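# Put green block on blue octagon's peg, then release

## Task

Slide the green block down over the peg that already carries the blue octagonal piece so that it sits on top of that blue piece. Then release it and move away so that, at the end, no part of the robot is in contact with the board or with any piece.

## Robot and tools

Robot: two arms, left_arm and right_arm, each ending in a two-finger parallel gripper. Everything is expressed in the scene frame. Its origin sits at table height, halfway between the arms' nominal bases. +z points up, +x points out over the table, and left_arm is on the +y side. These side names do not match image left and right. Calibrated bases: left_arm at (+0.020, +0.239, +0.029) m, right_arm at (-0.004, -0.297, +0.045) m, both nearly unrotated. On each gripper the fingers point along its own +z axis and close along its own y axis. end_effector_position is the spot between the finger pads, a little under 1 cm behind the tips. Reported poses can be a few cm off, worse at long reach. Weight and friction can leave the hand low, short or tilted, so check each result and correct any tilt.

Row format (used by every tool that moves something): 16 plain numbers, always covering both arms. First left_arm: x, y, z in metres, then qw, qx, qy, qz (w first), then opening. Then the same 8 for right_arm. Position and quaternion are absolute targets in the scene frame, not offsets. Opening runs from -1 (shut) to +1 (wide). Approximate pad gap: 87 mm at +1, 69 at +0.5, 43 at 0, 18 at -0.5, 0 at -1. An arm that should stay put gets its last reported pose and its desired opening, repeated unchanged in every call. To keep an orientation, repeat the same commanded quaternion rather than copying the drifted reported one. A 0 in the opening slot is a real command, so resend the current one if it should not change.

execute_actions(actions, cameras): actions is a list of actions, and each action is a list of 1 to 15 rows. Each row lasts one 1/30 s step. An action always lasts 15 steps (0.5 s), with the last row held if fewer are given. Both arms are refused if any target is over 0.6 m from that gripper's current position along any of its axes. The whole call is rejected if the first action fails this check against the last reported state. An empty list just reports the state and images. cameras picks images: null or ["all"] for all, [] for none. Valid names are cam_high and cam_low, both 896x504.

move(target, speed, blend, opening_speed, blocking, cameras): drives each gripper in a straight line from its Hand target to the pose in target. target is one 16-number row or a list of up to 15 rows, with no 0.6 m limit. speed is in m/s, from 0.002 to 2.9, default 0.25. Rotation is capped at twice that in rad/s. Give one value, or one per target. blend, in metres, rounds corners between listed targets; the default 0 stops at each. opening_speed (0.2 or more, scale units per second) ramps the fingers. A changed opening in a later list target is applied on arrival, after everything settles. blocking=false returns after about 0.5 s while the move continues, and a new move replaces it. Paths ignore obstacles and the other arm. Faster moves lag, stray and hit harder, and targets set deep past a contact press harder. The total is capped at 10 s. The result adds a move: line giving the ending (done, off_target, moving, held, fault) and any limits (paced = pose clipped, held = steps withheld). done means at rest within 10 mm and 2 degrees; neither done nor off_target says anything about contact.

wait(seconds 0 to 10, cameras): lets time pass with commands held, and a running move continues. stop(cameras): brakes a running move and needs some room to do it. zoom_image(camera, region=[x0,y0,x1,y1] pixels, at most 504x504): gives a closer view of the latest image from cam_high or cam_low. read_manual(section="licences"): licence text only. finished_scene(scene, integer 1 to 2): ends the scene for good, so call it only once the block rests on the blue piece and both grippers are clear.

Result lines: end_effector_position and end_effector_quat_wxyz per arm. Hand target is where each arm is now being driven, which may fall short of your command, so send the rest next time. Tool commands show present gripper commands. grip_measured uses the opening scale and can be off by about 0.043. Joint positions end with the gripper reading on a 0 to 1 scale. Joint velocities say within noise when the arm is still. Joint torques include gravity, have per-unit offsets, and joints 1 to 3 wrap around at ±28 N m.

Control notes: commanded orientation is clipped to 40 degrees from the measured one at each step, and the controller favours position over orientation. Small moves may do nothing or go sideways. To grip, first find grip_measured at first contact, then command about 0.04 below it for full force, or less for a lighter hold. Time keeps running while you think.

Avoid: dropping the block, letting go while it still moves, fast slams, and pushing things off the table. Never bring the grippers, fingers or wrist cameras against each other or close one gripper on the other's fingers. The clearance check does not prevent that, and it can fail the scene. Do not route a path near an arm's own base, since its shoulder posture may flip; go around instead. A wrist camera cable lying on a piece counts as touching it. Watch for MOTOR HOT (75 °C). At 90 °C the arm folds up and stays idle, and at 100 °C it collapses. Long stretched reaches, heavy holds and unreachable targets heat the motors. Loose pieces may be nudged now and then.

Each tool is called after "Emit:" as name([rows], argument=value, ...), one row to a line, values as JSON.

## Session

Emit:
execute_actions(actions=[])

Scene clock: 0.00 s.
left_arm: end_effector_position=(+0.4009, +0.2452, +0.0763) grip_measured=+1.000 end_effector_quat_wxyz=(+0.569, -0.046, +0.820, +0.045) | right_arm: end_effector_position=(+0.3641, -0.2988, +0.0910) grip_measured=+0.976 end_effector_quat_wxyz=(+0.562, +0.050, +0.823, -0.060)
Joint positions: left_arm=[-0.04 1.549 0.369 0.818 -0.186 -0.048 1] | right_arm=[0.096 1.506 0.34 0.784 0.262 0.059 0.988]
Joint velocities: within noise
Joint torques (N m): no reading
Motor temperatures (°C): left_arm=[26 41 41 48 26 28 25] | right_arm=[28 36 36 42 27 31 28]
Heat: left arm: 48 °C; right arm: 42 °C.
Hand target: left_arm +0.4067, +0.2449, +0.0872; +0.584, -0.048, +0.810, +0.043 | right_arm +0.3646, -0.2986, +0.0918; +0.562, +0.050, +0.824, -0.060
Tool commands: left_gripper/opening=+1.0 right_gripper/opening=+1.0

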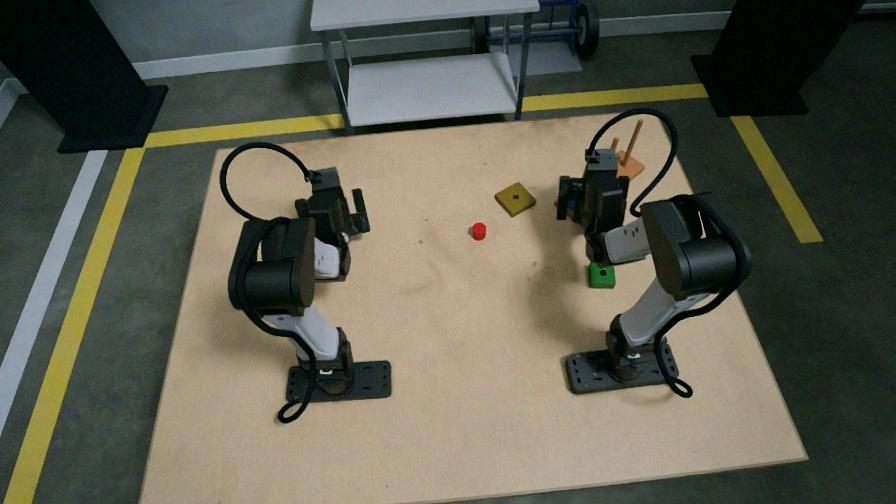

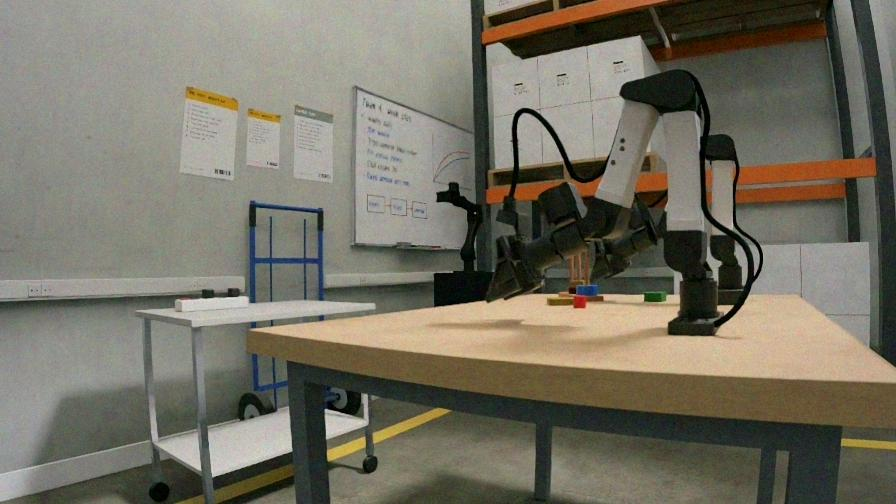

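Emit:
zoom_image(camera="cam_high", region=[440, 90, 720, 310])

Emit:
zoom_image(camera="cam_low", region=[470, 220, 730, 340])

Scaled by 1.800 from the camera's 896x504 image, which has a finer 1280x720 frame.

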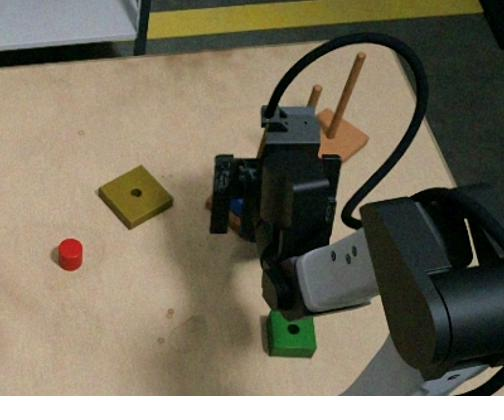

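Scaled by 1.938 from the camera's 896x504 image, which has a finer 1280x720 frame.

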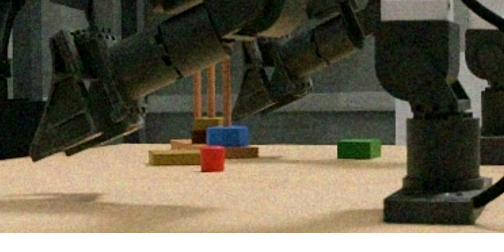

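Emit:
move([
  [0.4009,0.2452,0.09,0.569,-0.046,0.820,0.045,1,0.364,-0.299,0.26,0.562,0.05,0.823,-0.06,1],
  [0.4009,0.2452,0.09,0.569,-0.046,0.820,0.045,1,0.25,-0.299,0.28,0.562,0.05,0.823,-0.06,1],
])

Scene clock: 8.93 s.
left_arm: end_effector_position=(+0.3890, +0.2459, +0.0674) grip_measured=+1.000 end_effector_quat_wxyz=(+0.541, -0.043, +0.839, +0.048) | right_arm: end_effector_position=(+0.2530, -0.2979, +0.2835) grip_measured=+0.976 end_effector_quat_wxyz=(+0.568, +0.044, +0.820, -0.058)
Joint positions: left_arm=[-0.04 1.508 0.369 0.707 -0.186 -0.048 1] | right_arm=[0.206 0.645 0.785 -0.522 0.353 0.089 0.988]
Joint velocities: within noise
Joint torques (N m): left_arm=[0.31 -7.13 6.69 1.83 -0.12 0.01] | right_arm=[-0.17 -0.64 6.39 1.88 0.1 0.27]
Motor temperatures (°C): left_arm=[26 42 41 50 26 28 25] | right_arm=[28 36 36 44 27 31 28]
Heat: left arm: 50 °C; right arm: 44 °C.
Hand target: left_arm +0.4003, +0.2453, +0.0899; +0.569, -0.046, +0.820, +0.045 | right_arm +0.2501, -0.2990, +0.2801; +0.562, +0.050, +0.823, -0.060
Off the commanded pose: left_arm 0.026 m, 4 deg | right_arm 0.005 m, 1 deg.
move: off_target (left_arm)

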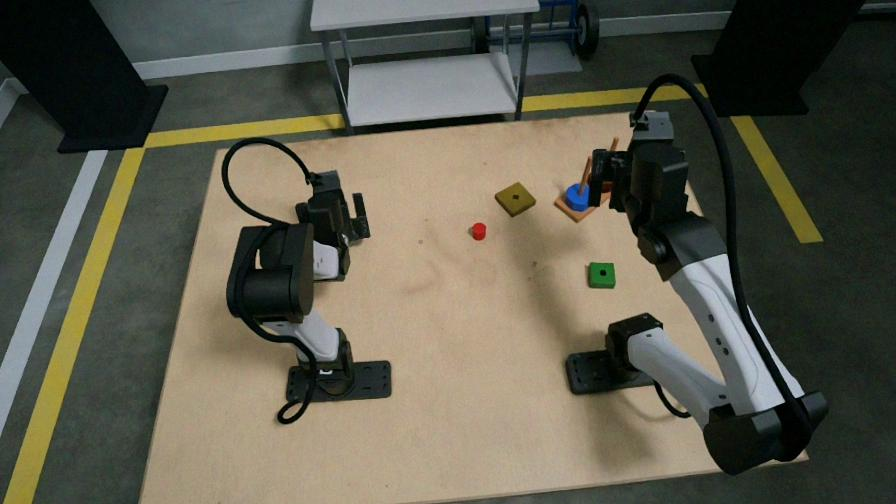

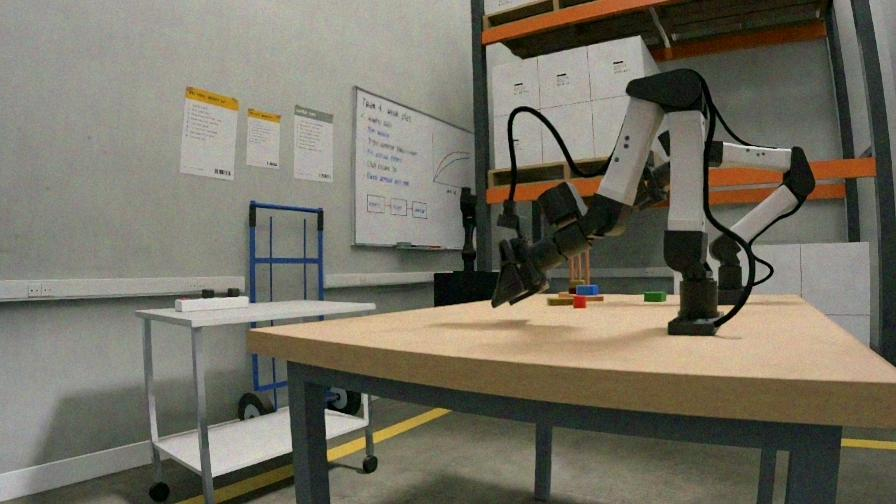

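Emit:
move([
  [0.4009,0.2452,0.09,0.569,-0.046,0.820,0.045,1,0.19,-0.32,0.18,0.342,0,0.940,0,1],
])

Emit:
zoom_image(camera="cam_high", region=[460, 110, 700, 310])

Emit:
zoom_image(camera="cam_low", region=[520, 220, 700, 320])

Scene clock: 62.37 s.
left_arm: end_effector_position=(+0.3889, +0.2459, +0.0673) grip_measured=+1.000 end_effector_quat_wxyz=(+0.540, -0.043, +0.839, +0.048) | right_arm: end_effector_position=(+0.1945, -0.3221, +0.1863) grip_measured=+0.976 end_effector_quat_wxyz=(+0.355, +0.005, +0.935, -0.007)
Joint positions: left_arm=[-0.04 1.508 0.369 0.707 -0.186 -0.048 1] | right_arm=[-0.209 0.729 0.754 -0.877 -0.11 -0.139 0.988]
Joint velocities: within noise
Joint torques (N m): left_arm=[0.23 -7.06 6.68 1.82 -0.12 0] | right_arm=[-0.79 -0.14 5.89 1.48 -0.26 -0.01]
Motor temperatures (°C): left_arm=[26 45 43 52 25 28 25] | right_arm=[27 34 38 46 27 30 27]
Heat: left arm: 52 °C; right arm: 46 °C.
Hand target: left_arm +0.4003, +0.2453, +0.0899; +0.569, -0.046, +0.820, +0.045 | right_arm +0.1901, -0.3199, +0.1802; +0.342, +0.000, +0.940, +0.000
Off the commanded pose: left_arm 0.026 m, 4 deg | right_arm 0.008 m, 2 deg.
move: off_target (left_arm)

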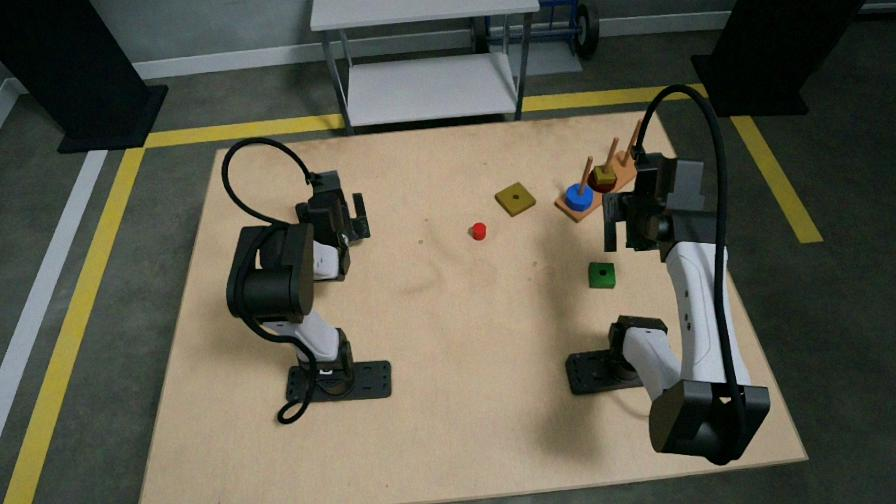

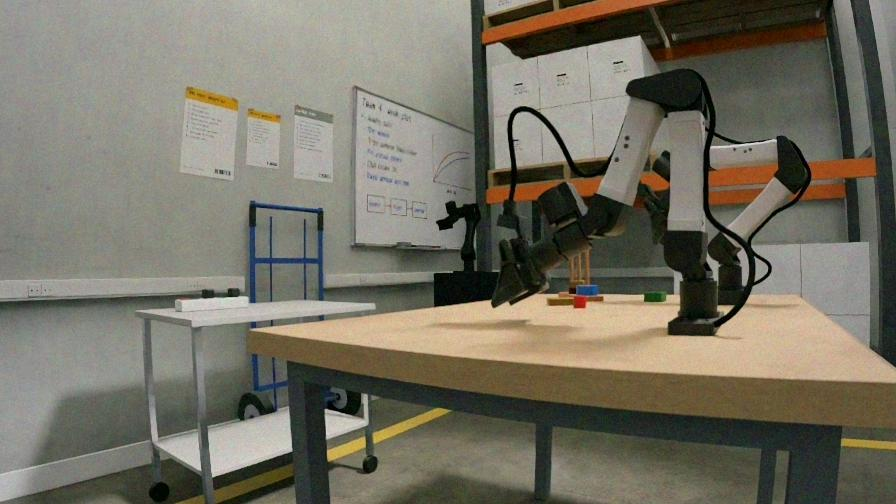

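Scaled by 2.100 from the camera's 896x504 image, which has a finer 1280x720 frame.

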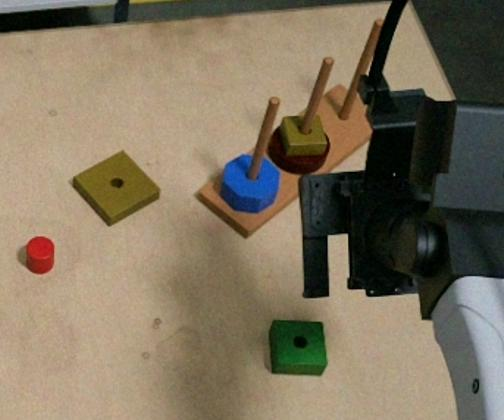

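Scaled by 2.800 from the camera's 896x504 image, which has a finer 1280x720 frame.

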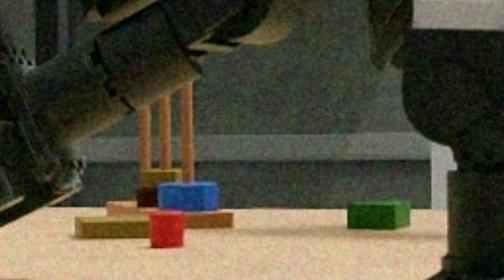

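Emit:
zoom_image(camera="cam_high", region=[570, 170, 710, 300])

Scaled by 3.600 from the camera's 896x504 image, which has a finer 1280x720 frame.

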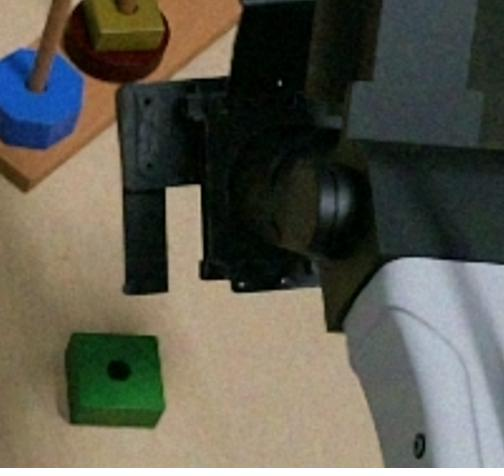

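Emit:
move([
  [0.4009,0.2452,0.09,0.569,-0.046,0.820,0.045,1,0.19,-0.32,0.18,0.342,0,0.940,0,-1],
], cameras=["cam_high"])

Emit:
zoom_image(camera="cam_high", region=[570, 170, 710, 300])

Scene clock: 101.43 s.
left_arm: end_effector_position=(+0.3889, +0.2459, +0.0673) grip_measured=+1.000 end_effector_quat_wxyz=(+0.540, -0.043, +0.839, +0.048) | right_arm: end_effector_position=(+0.1943, -0.3219, +0.1862) grip_measured=-1.000 end_effector_quat_wxyz=(+0.355, +0.005, +0.935, -0.007)
Joint positions: left_arm=[-0.04 1.508 0.369 0.707 -0.186 -0.048 1] | right_arm=[-0.209 0.729 0.754 -0.878 -0.111 -0.14 0]
Joint velocities: within noise
Joint torques (N m): left_arm=[0.28 -7.2 6.65 1.83 -0.12 0.01] | right_arm=[-0.9 -0.17 5.75 1.49 -0.3 0.03]
Motor temperatures (°C): left_arm=[26 46 43 51 25 28 25] | right_arm=[27 33 38 42 27 29 27]
Heat: left arm: 51 °C; right arm: 42 °C.
Hand target: left_arm +0.4003, +0.2453, +0.0899; +0.569, -0.046, +0.820, +0.045 | right_arm +0.1900, -0.3199, +0.1802; +0.342, +0.000, +0.940, +0.000
Off the commanded pose: left_arm 0.026 m, 4 deg | right_arm 0.008 m, 2 deg.
move: off_target (left_arm)
Images, in order (width x height): cam_high 896x504.

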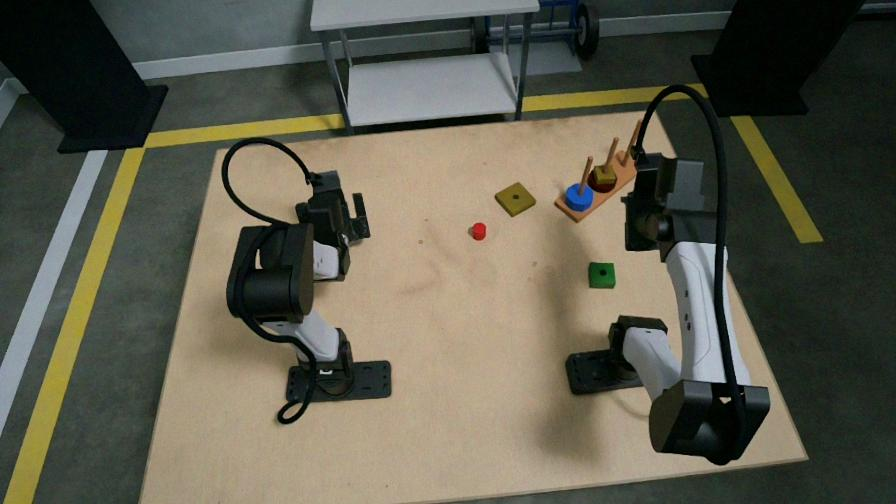

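Scaled by 3.600 from the camera's 896x504 image, which has a finer 1280x720 frame.

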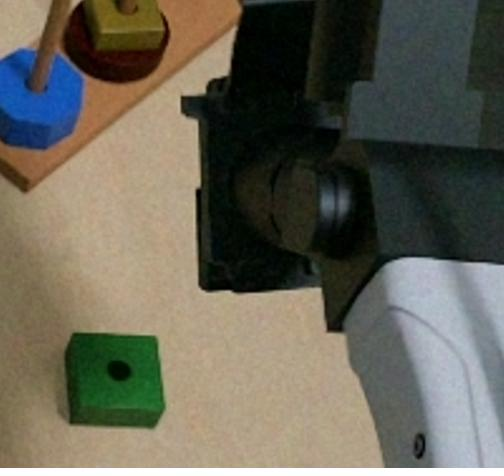

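Emit:
move([
  [0.4009,0.2452,0.09,0.569,-0.046,0.820,0.045,1,0.195,-0.295,0.085,0.342,0,0.940,0,1],
])

Emit:
zoom_image(camera="cam_high", region=[540, 190, 680, 320])

Emit:
zoom_image(camera="cam_low", region=[580, 220, 720, 320])

Scene clock: 120.17 s.
left_arm: end_effector_position=(+0.3889, +0.2459, +0.0673) grip_measured=+1.000 end_effector_quat_wxyz=(+0.540, -0.043, +0.839, +0.048) | right_arm: end_effector_position=(+0.1951, -0.2941, +0.0890) grip_measured=+0.975 end_effector_quat_wxyz=(+0.344, -0.006, +0.939, +0.004)
Joint positions: left_arm=[-0.04 1.508 0.369 0.707 -0.186 -0.048 1] | right_arm=[-0.002 0.703 0.371 -0.537 -0.001 0.003 0.988]
Joint velocities: within noise
Joint torques (N m): left_arm=[0.27 -7.13 6.63 1.83 -0.11 0.01] | right_arm=[-0.13 -0.02 5.86 1.79 0.06 0.29]
Motor temperatures (°C): left_arm=[26 46 43 51 25 27 24] | right_arm=[27 33 38 41 27 29 27]
Heat: left arm: 51 °C; right arm: 41 °C.
Hand target: left_arm +0.4003, +0.2453, +0.0899; +0.569, -0.046, +0.820, +0.045 | right_arm +0.1948, -0.2950, +0.0851; +0.342, +0.000, +0.940, +0.000
Off the commanded pose: left_arm 0.026 m, 4 deg | right_arm 0.004 m, 1 deg.
move: off_target (left_arm)

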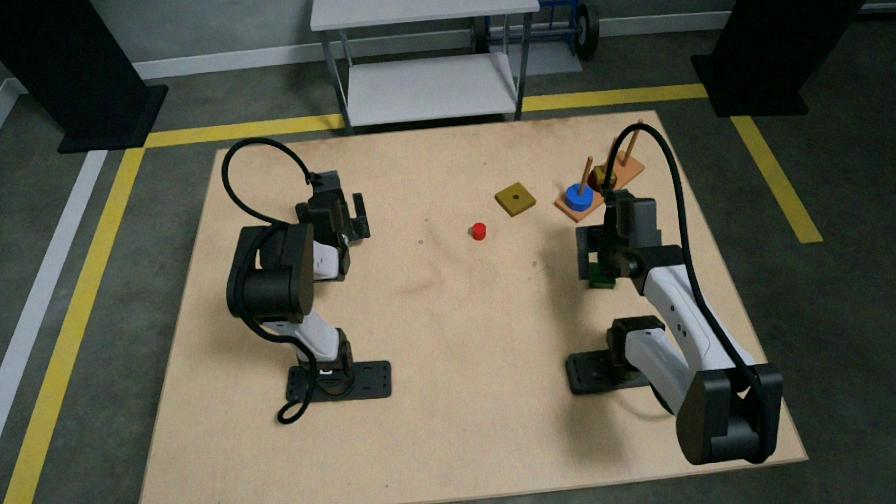

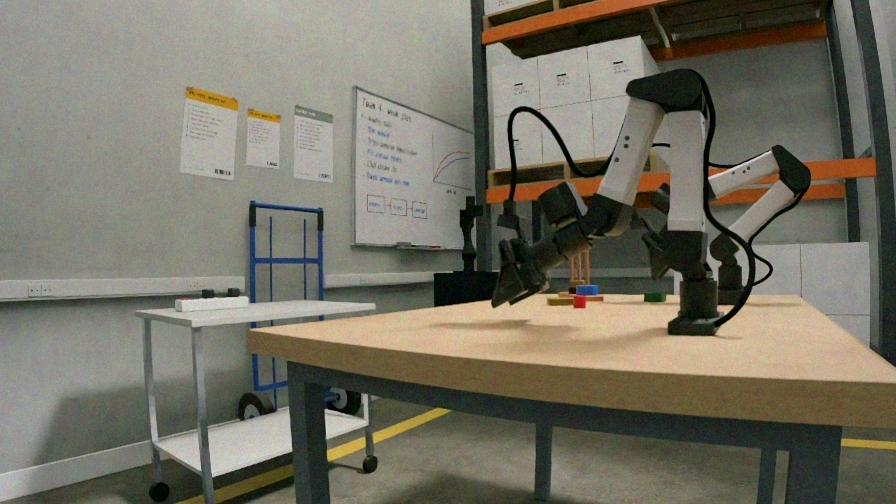

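Scaled by 3.600 from the camera's 896x504 image, which has a finer 1280x720 frame.

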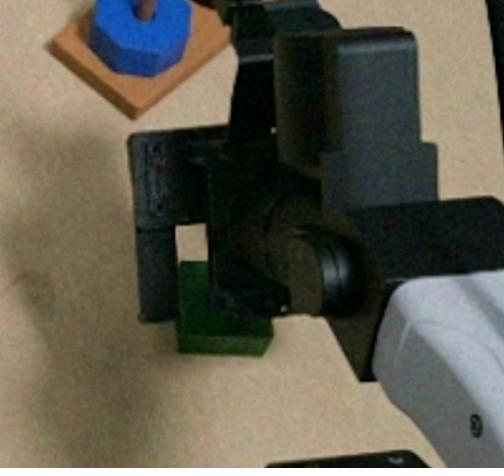

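Scaled by 3.600 from the camera's 896x504 image, which has a finer 1280x720 frame.

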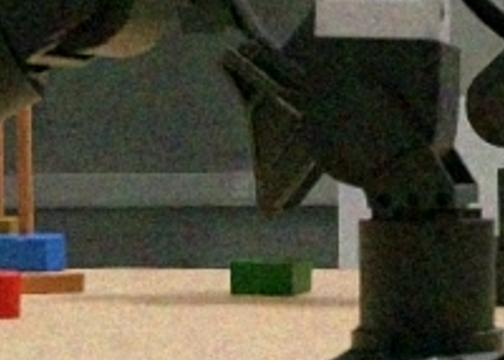

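Emit:
move([
  [0.4009,0.2452,0.09,0.569,-0.046,0.820,0.045,1,0.203,-0.296,0.06,0.342,0,0.940,0,1],
  [0.4009,0.2452,0.09,0.569,-0.046,0.820,0.045,1,0.203,-0.296,0.032,0.342,0,0.940,0,1],
], speed=[0.2,0.08])

Emit:
zoom_image(camera="cam_high", region=[540, 190, 680, 320])

Emit:
zoom_image(camera="cam_low", region=[580, 220, 720, 320])

Scene clock: 137.17 s.
left_arm: end_effector_position=(+0.3889, +0.2459, +0.0673) grip_measured=+1.000 end_effector_quat_wxyz=(+0.540, -0.043, +0.839, +0.048) | right_arm: end_effector_position=(+0.2039, -0.2940, +0.0357) grip_measured=+0.975 end_effector_quat_wxyz=(+0.343, -0.005, +0.939, +0.003)
Joint positions: left_arm=[-0.04 1.508 0.369 0.707 -0.186 -0.048 1] | right_arm=[-0.002 0.877 0.192 -0.185 -0.001 0.004 0.988]
Joint velocities: within noise
Joint torques (N m): left_arm=[0.25 -7.12 6.65 1.8 -0.14 0] | right_arm=[-0.77 -0.66 5.52 1.81 -0.03 0.17]
Motor temperatures (°C): left_arm=[26 46 43 51 25 27 24] | right_arm=[27 32 37 40 27 29 27]
Heat: left arm: 51 °C; right arm: 40 °C.
Hand target: left_arm +0.4003, +0.2453, +0.0899; +0.569, -0.046, +0.820, +0.045 | right_arm +0.2028, -0.2959, +0.0322; +0.342, +0.000, +0.940, +0.000
Off the commanded pose: left_arm 0.026 m, 4 deg | right_arm 0.004 m, 1 deg.
move: off_target (left_arm)

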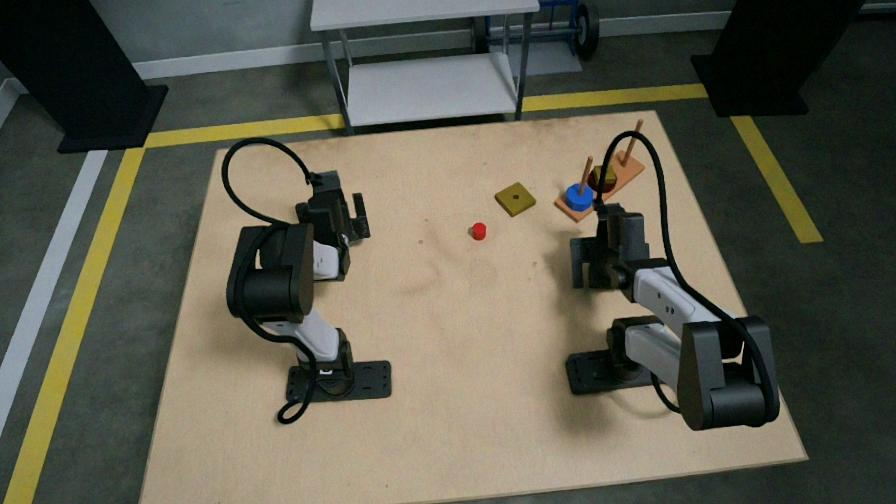

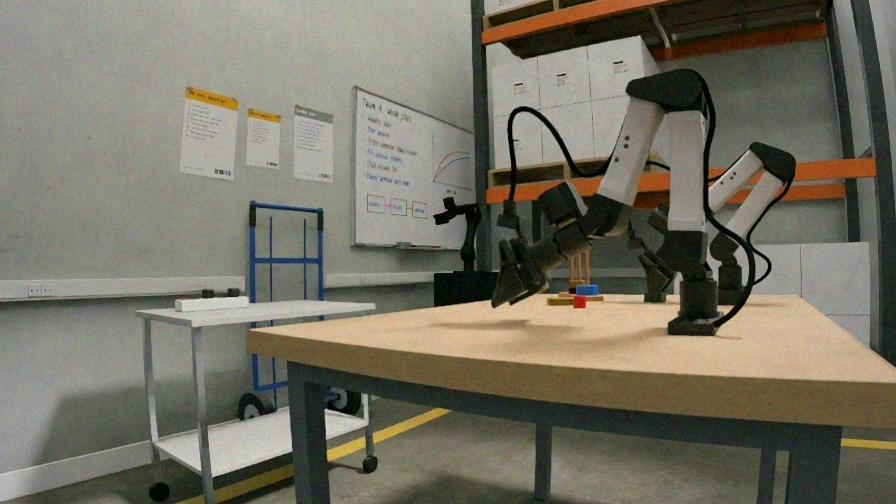

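Scaled by 3.600 from the camera's 896x504 image, which has a finer 1280x720 frame.

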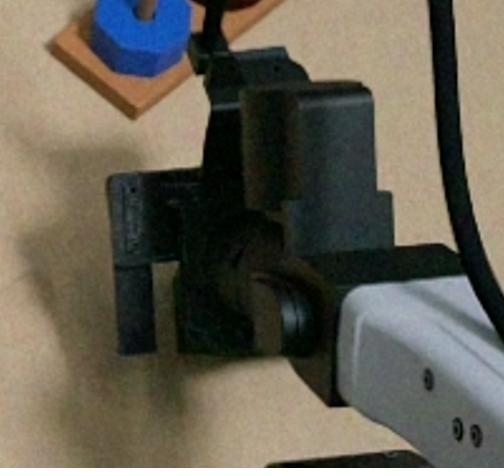

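Scaled by 3.600 from the camera's 896x504 image, which has a finer 1280x720 frame.

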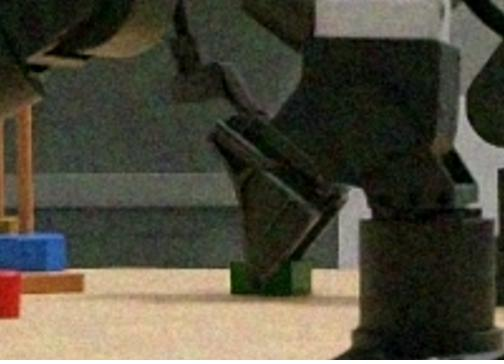

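Emit:
move(target=[0.4009,0.2452,0.09,0.569,-0.046,0.820,0.045,1,0.203,-0.296,0.032,0.342,0,0.940,0,0.0], opening_speed=0.7)

Emit:
zoom_image(camera="cam_low", region=[580, 220, 720, 320])

Scene clock: 141.80 s.
left_arm: end_effector_position=(+0.3889, +0.2459, +0.0673) grip_measured=+1.000 end_effector_quat_wxyz=(+0.540, -0.043, +0.839, +0.048) | right_arm: end_effector_position=(+0.2043, -0.2940, +0.0359) grip_measured=+0.125 end_effector_quat_wxyz=(+0.344, -0.005, +0.939, +0.003)
Joint positions: left_arm=[-0.04 1.508 0.369 0.707 -0.186 -0.048 1] | right_arm=[-0.002 0.877 0.192 -0.183 -0.001 0.004 0.563]
Joint velocities: within noise
Joint torques (N m): left_arm=[0.27 -7.15 6.58 1.84 -0.11 -0.01] | right_arm=[-0.75 -0.72 5.34 1.81 0.02 0.19]
Motor temperatures (°C): left_arm=[26 46 43 51 25 27 24] | right_arm=[27 32 37 41 27 29 27]
Heat: left arm: 51 °C; right arm: 41 °C.
Hand target: left_arm +0.4003, +0.2453, +0.0899; +0.569, -0.046, +0.820, +0.045 | right_arm +0.2028, -0.2959, +0.0322; +0.342, +0.000, +0.940, +0.000
Off the commanded pose: left_arm 0.026 m, 4 deg | right_arm 0.005 m, 1 deg.
move: off_target (left_arm)

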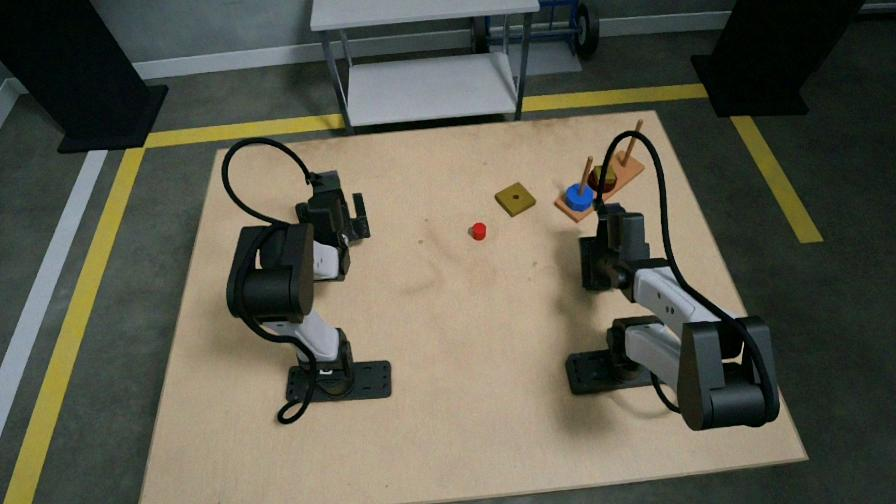

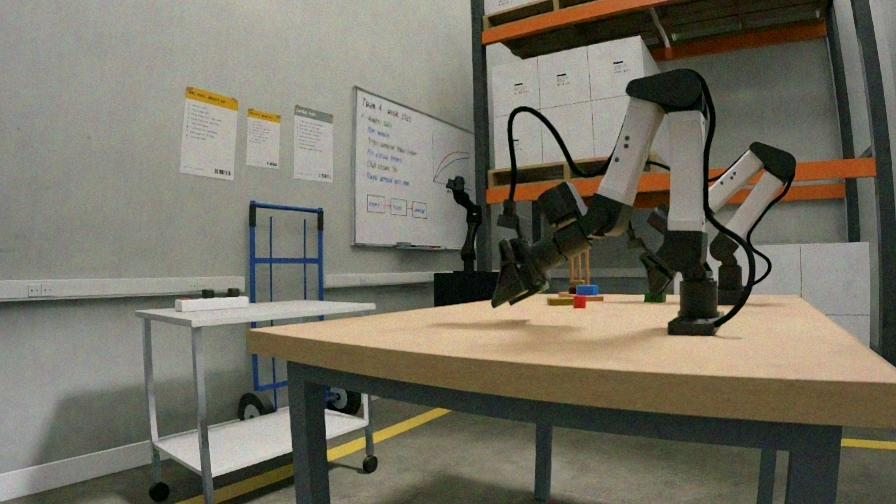

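Scaled by 3.600 from the camera's 896x504 image, which has a finer 1280x720 frame.

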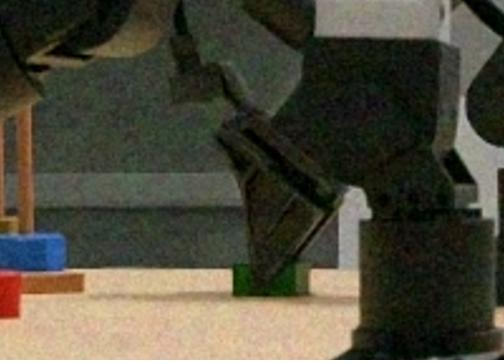

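Emit:
move([
  [0.4009,0.2452,0.09,0.569,-0.046,0.820,0.045,1,0.203,-0.296,0.1,0.342,0,0.940,0,0.06],
  [0.4009,0.2452,0.09,0.569,-0.046,0.820,0.045,1,0.335,-0.18,0.1,0.342,0,0.940,0,0.06],
  [0.4009,0.2452,0.09,0.569,-0.046,0.820,0.045,1,0.335,-0.18,0.045,0.342,0,0.940,0,0.06],
], speed=[0.15,0.2,0.08])

Emit:
zoom_image(camera="cam_low", region=[480, 220, 660, 320])

Emit:
zoom_image(camera="cam_high", region=[460, 140, 640, 280])

Scene clock: 155.07 s.
left_arm: end_effector_position=(+0.3889, +0.2459, +0.0673) grip_measured=+1.000 end_effector_quat_wxyz=(+0.540, -0.043, +0.839, +0.048) | right_arm: end_effector_position=(+0.3334, -0.1794, +0.0492) grip_measured=+0.125 end_effector_quat_wxyz=(+0.339, -0.007, +0.941, +0.004)
Joint positions: left_arm=[-0.04 1.508 0.369 0.707 -0.186 -0.048 1] | right_arm=[0.407 1.635 0.746 -0.032 0.254 0.322 0.563]
Joint velocities: within noise
Joint torques (N m): left_arm=[0.31 -7.13 6.69 1.85 -0.12 0.02] | right_arm=[-0.27 -5.78 5.24 1.76 0.18 0.3]
Motor temperatures (°C): left_arm=[26 46 43 50 25 27 24] | right_arm=[27 32 37 41 27 29 28]
Heat: left arm: 50 °C; right arm: 41 °C.
Hand target: left_arm +0.4003, +0.2453, +0.0899; +0.569, -0.046, +0.820, +0.045 | right_arm +0.3349, -0.1800, +0.0452; +0.342, +0.000, +0.940, +0.000
Off the commanded pose: left_arm 0.026 m, 4 deg | right_arm 0.005 m, 1 deg.
move: off_target (left_arm)

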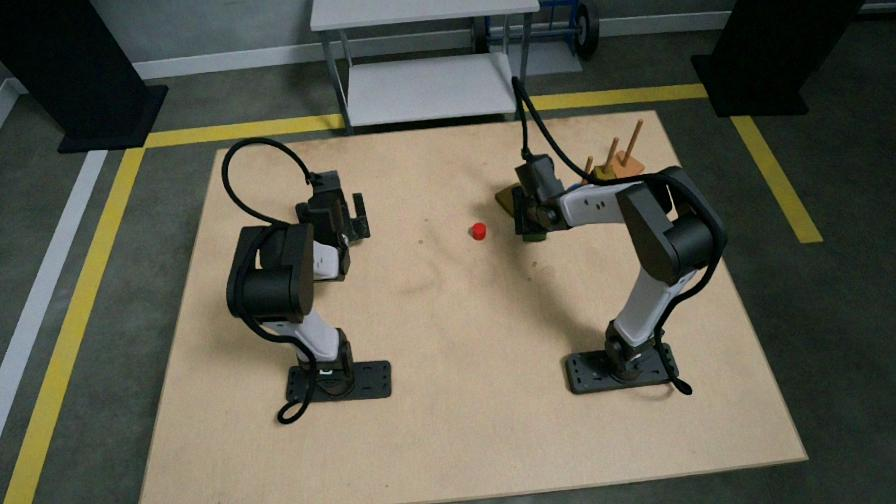

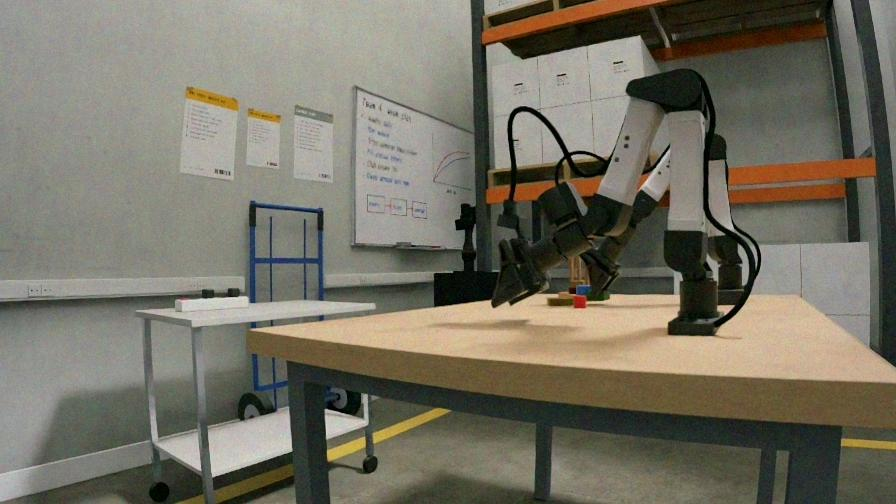

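Scaled by 2.800 from the camera's 896x504 image, which has a finer 1280x720 frame.

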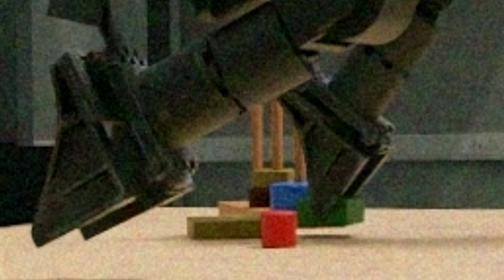

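Scaled by 2.800 from the camera's 896x504 image, which has a finer 1280x720 frame.

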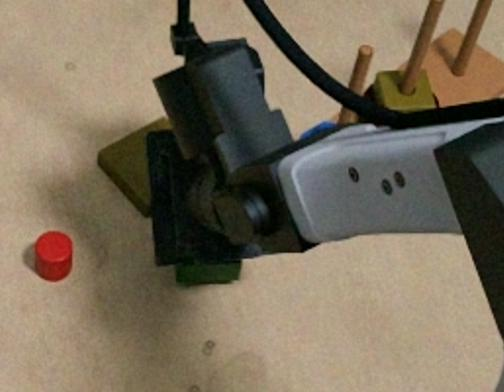

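Emit:
move([
  [0.4009,0.2452,0.09,0.569,-0.046,0.820,0.045,1,0.335,-0.19,0.0325,0.342,0,0.940,0,0.06],
], speed=0.05)

Emit:
zoom_image(camera="cam_low", region=[520, 240, 640, 320])

Scene clock: 160.57 s.
left_arm: end_effector_position=(+0.3889, +0.2459, +0.0673) grip_measured=+1.000 end_effector_quat_wxyz=(+0.540, -0.043, +0.839, +0.048) | right_arm: end_effector_position=(+0.3347, -0.1885, +0.0392) grip_measured=+0.125 end_effector_quat_wxyz=(+0.344, +0.003, +0.939, +0.001)
Joint positions: left_arm=[-0.04 1.508 0.369 0.707 -0.186 -0.048 1] | right_arm=[0.383 1.653 0.707 0.038 0.254 0.319 0.563]
Joint velocities: within noise
Joint torques (N m): left_arm=[0.32 -7.15 6.64 1.84 -0.13 0] | right_arm=[-0.91 -5.33 4.81 1.79 -0.02 0.02]
Motor temperatures (°C): left_arm=[26 46 43 50 24 27 24] | right_arm=[27 33 37 41 27 29 28]
Heat: left arm: 50 °C; right arm: 41 °C.
Hand target: left_arm +0.4003, +0.2453, +0.0899; +0.569, -0.046, +0.820, +0.045 | right_arm +0.3348, -0.1900, +0.0327; +0.342, +0.000, +0.940, +0.000
Off the commanded pose: left_arm 0.026 m, 4 deg | right_arm 0.007 m, 0 deg.
move: off_target (left_arm)

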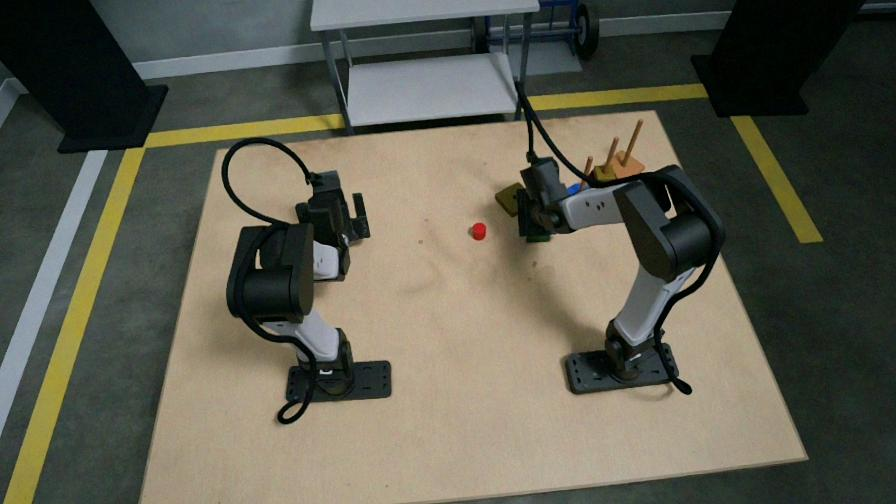

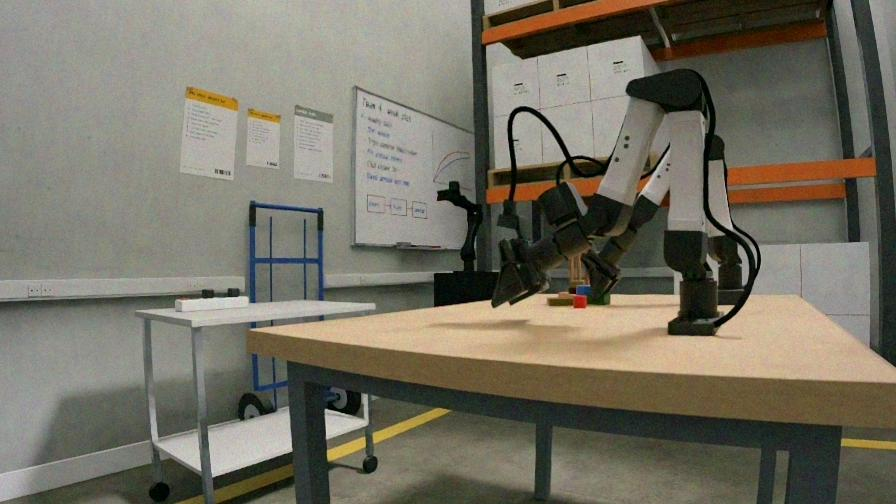

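Scaled by 4.200 from the camera's 896x504 image, which has a finer 1280x720 frame.

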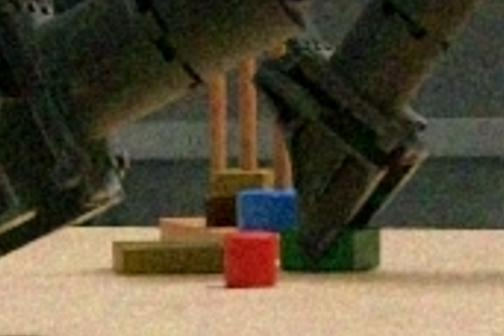

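Emit:
move([
  [0.4009,0.2452,0.09,0.569,-0.046,0.820,0.045,1,0.335,-0.19,0.031,0.342,0,0.940,0,0.06],
  [0.4009,0.2452,0.09,0.569,-0.046,0.820,0.045,1,0.335,-0.19,0.0325,0.342,0,0.940,0,0.6],
], speed=0.05, opening_speed=0.8)

Emit:
zoom_image(camera="cam_low", region=[520, 240, 640, 320])

Scene clock: 166.53 s.
left_arm: end_effector_position=(+0.3889, +0.2459, +0.0673) grip_measured=+1.000 end_effector_quat_wxyz=(+0.540, -0.043, +0.839, +0.048) | right_arm: end_effector_position=(+0.3356, -0.1882, +0.0385) grip_measured=+0.600 end_effector_quat_wxyz=(+0.345, +0.003, +0.939, +0.002)
Joint positions: left_arm=[-0.04 1.508 0.369 0.707 -0.186 -0.048 1] | right_arm=[0.383 1.657 0.707 0.045 0.254 0.318 0.8]
Joint velocities: within noise
Joint torques (N m): left_arm=[0.29 -7.1 6.67 1.84 -0.12 0] | right_arm=[-0.77 -5.75 4.94 1.74 -0.02 0.03]
Motor temperatures (°C): left_arm=[26 46 43 50 24 27 24] | right_arm=[27 33 37 41 27 29 28]
Heat: left arm: 50 °C; right arm: 41 °C.
Hand target: left_arm +0.4003, +0.2453, +0.0899; +0.569, -0.046, +0.820, +0.045 | right_arm +0.3349, -0.1900, +0.0327; +0.342, +0.000, +0.940, +0.000
Off the commanded pose: left_arm 0.026 m, 4 deg | right_arm 0.006 m, 1 deg.
move: off_target (left_arm)

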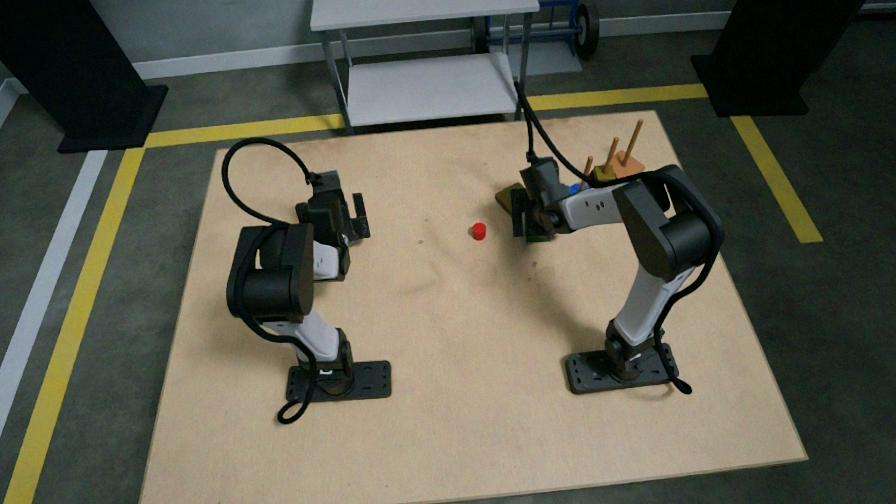

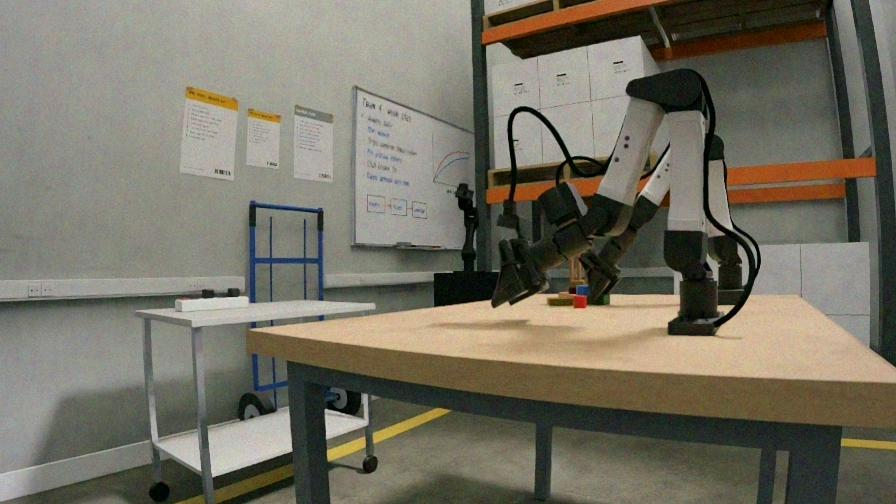

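Scaled by 4.200 from the camera's 896x504 image, which has a finer 1280x720 frame.

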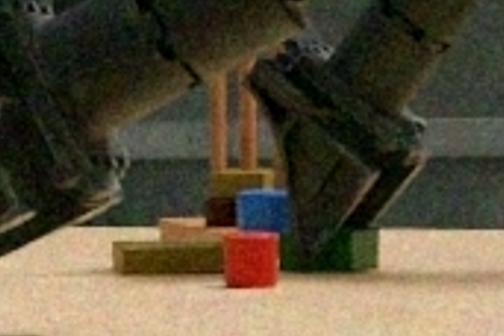

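Emit:
move([
  [0.4009,0.2452,0.09,0.569,-0.046,0.820,0.045,1,0.333,-0.19,0.042,0.537,0,0.8434,0,0.6],
], speed=0.12)

Emit:
zoom_image(camera="cam_low", region=[520, 240, 640, 320])

Emit:
zoom_image(camera="cam_high", region=[460, 140, 640, 280])

Scene clock: 176.13 s.
left_arm: end_effector_position=(+0.3889, +0.2459, +0.0673) grip_measured=+1.000 end_effector_quat_wxyz=(+0.540, -0.043, +0.839, +0.048) | right_arm: end_effector_position=(+0.3357, -0.1882, +0.0468) grip_measured=+0.600 end_effector_quat_wxyz=(+0.539, +0.004, +0.842, +0.007)
Joint positions: left_arm=[-0.04 1.508 0.369 0.707 -0.186 -0.048 1] | right_arm=[0.48 1.696 0.32 0.895 0.44 0.236 0.8]
Joint velocities: within noise
Joint torques (N m): left_arm=[0.28 -7.06 6.71 1.84 -0.11 0.01] | right_arm=[-0.13 -4.56 3.32 2.1 0.1 0.04]
Motor temperatures (°C): left_arm=[25 46 43 50 24 27 24] | right_arm=[27 34 36 41 27 29 27]
Heat: left arm: 50 °C; right arm: 41 °C.
Hand target: left_arm +0.4003, +0.2453, +0.0899; +0.569, -0.046, +0.820, +0.045 | right_arm +0.3329, -0.1899, +0.0421; +0.537, +0.000, +0.844, +0.000
Off the commanded pose: left_arm 0.026 m, 4 deg | right_arm 0.006 m, 1 deg.
move: off_target (left_arm)

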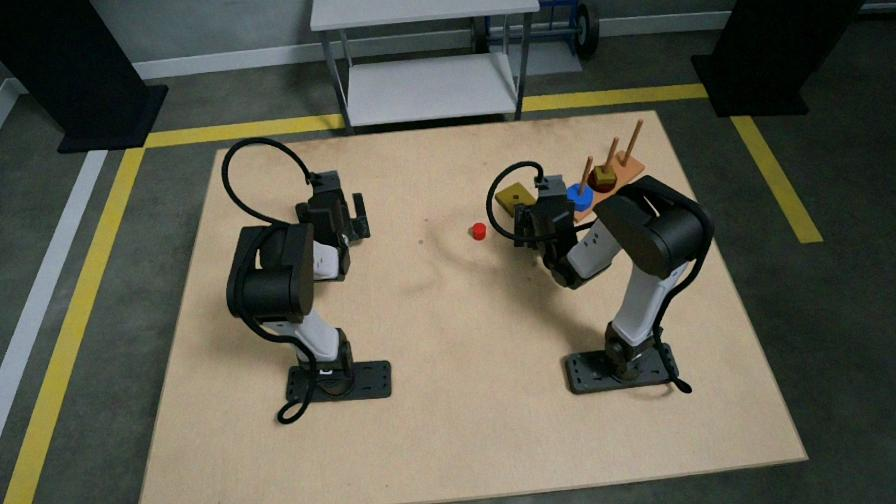

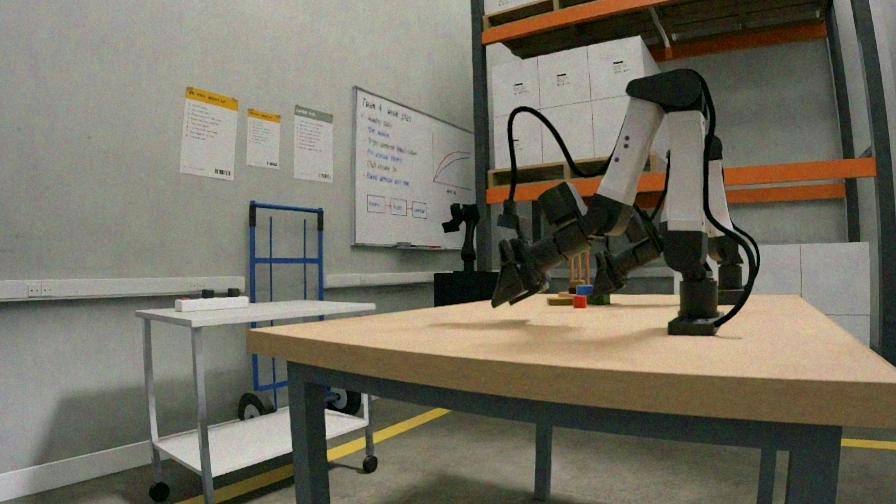

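Scaled by 4.200 from the camera's 896x504 image, which has a finer 1280x720 frame.

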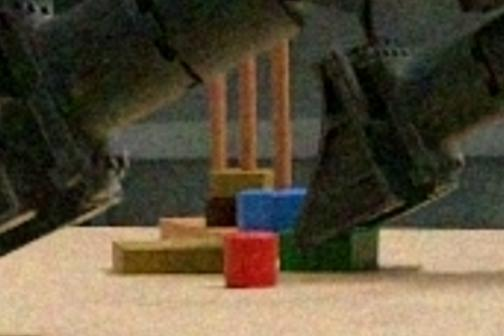

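Scaled by 2.800 from the camera's 896x504 image, which has a finer 1280x720 frame.

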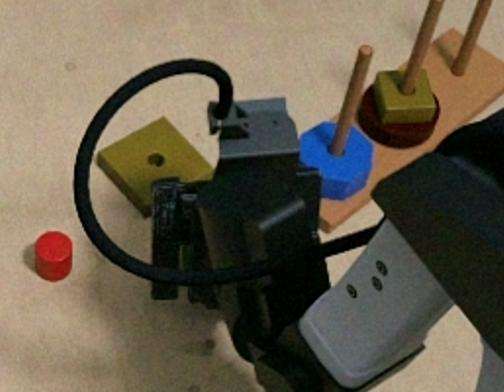

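Emit:
move([
  [0.4009,0.2452,0.09,0.569,-0.046,0.820,0.045,1,0.318,-0.19,0.033,0.537,0,0.8434,0,0.6],
], speed=0.06, cameras=["cam_low"])

Emit:
zoom_image(camera="cam_low", region=[520, 240, 640, 320])

Scene clock: 183.40 s.
left_arm: end_effector_position=(+0.3889, +0.2459, +0.0673) grip_measured=+1.000 end_effector_quat_wxyz=(+0.540, -0.043, +0.839, +0.048) | right_arm: end_effector_position=(+0.3205, -0.1890, +0.0369) grip_measured=+0.600 end_effector_quat_wxyz=(+0.539, -0.004, +0.842, +0.002)
Joint positions: left_arm=[-0.04 1.508 0.369 0.707 -0.186 -0.048 1] | right_arm=[0.514 1.721 0.263 0.968 0.471 0.236 0.8]
Joint velocities: within noise
Joint torques (N m): left_arm=[0.29 -7.15 6.71 1.83 -0.13 0.02] | right_arm=[-0.05 -4.41 3.1 2.19 0.13 0.25]
Motor temperatures (°C): left_arm=[25 46 43 50 24 27 24] | right_arm=[27 34 36 41 27 28 27]
Heat: left arm: 50 °C; right arm: 41 °C.
Hand target: left_arm +0.4003, +0.2453, +0.0899; +0.569, -0.046, +0.820, +0.045 | right_arm +0.3181, -0.1900, +0.0331; +0.537, +0.000, +0.844, +0.000
Off the commanded pose: left_arm 0.026 m, 4 deg | right_arm 0.005 m, 1 deg.
move: off_target (left_arm)
Images, in order (width x height): cam_low 896x504.

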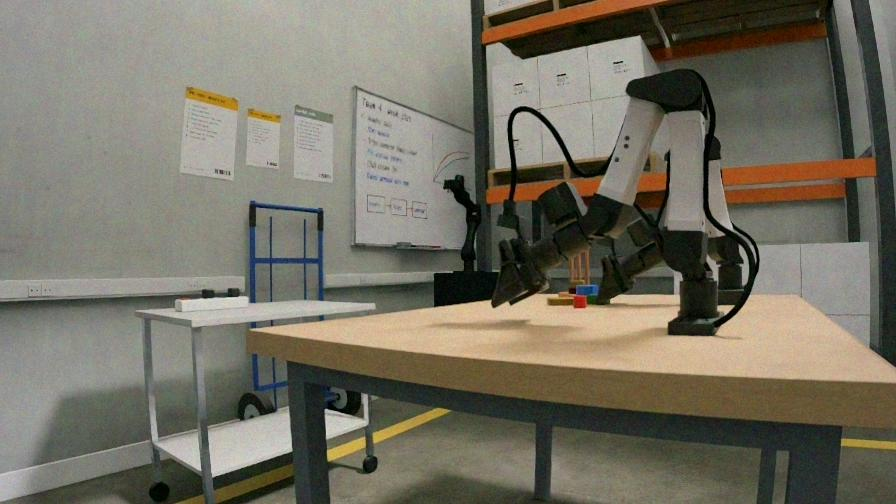

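Scaled by 4.200 from the camera's 896x504 image, which has a finer 1280x720 frame.

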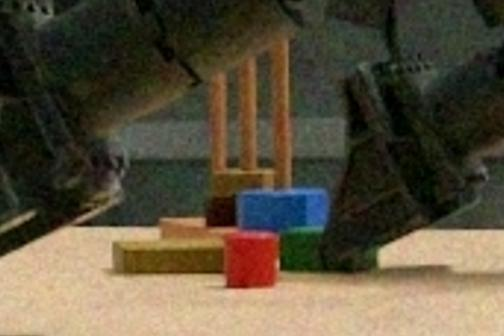

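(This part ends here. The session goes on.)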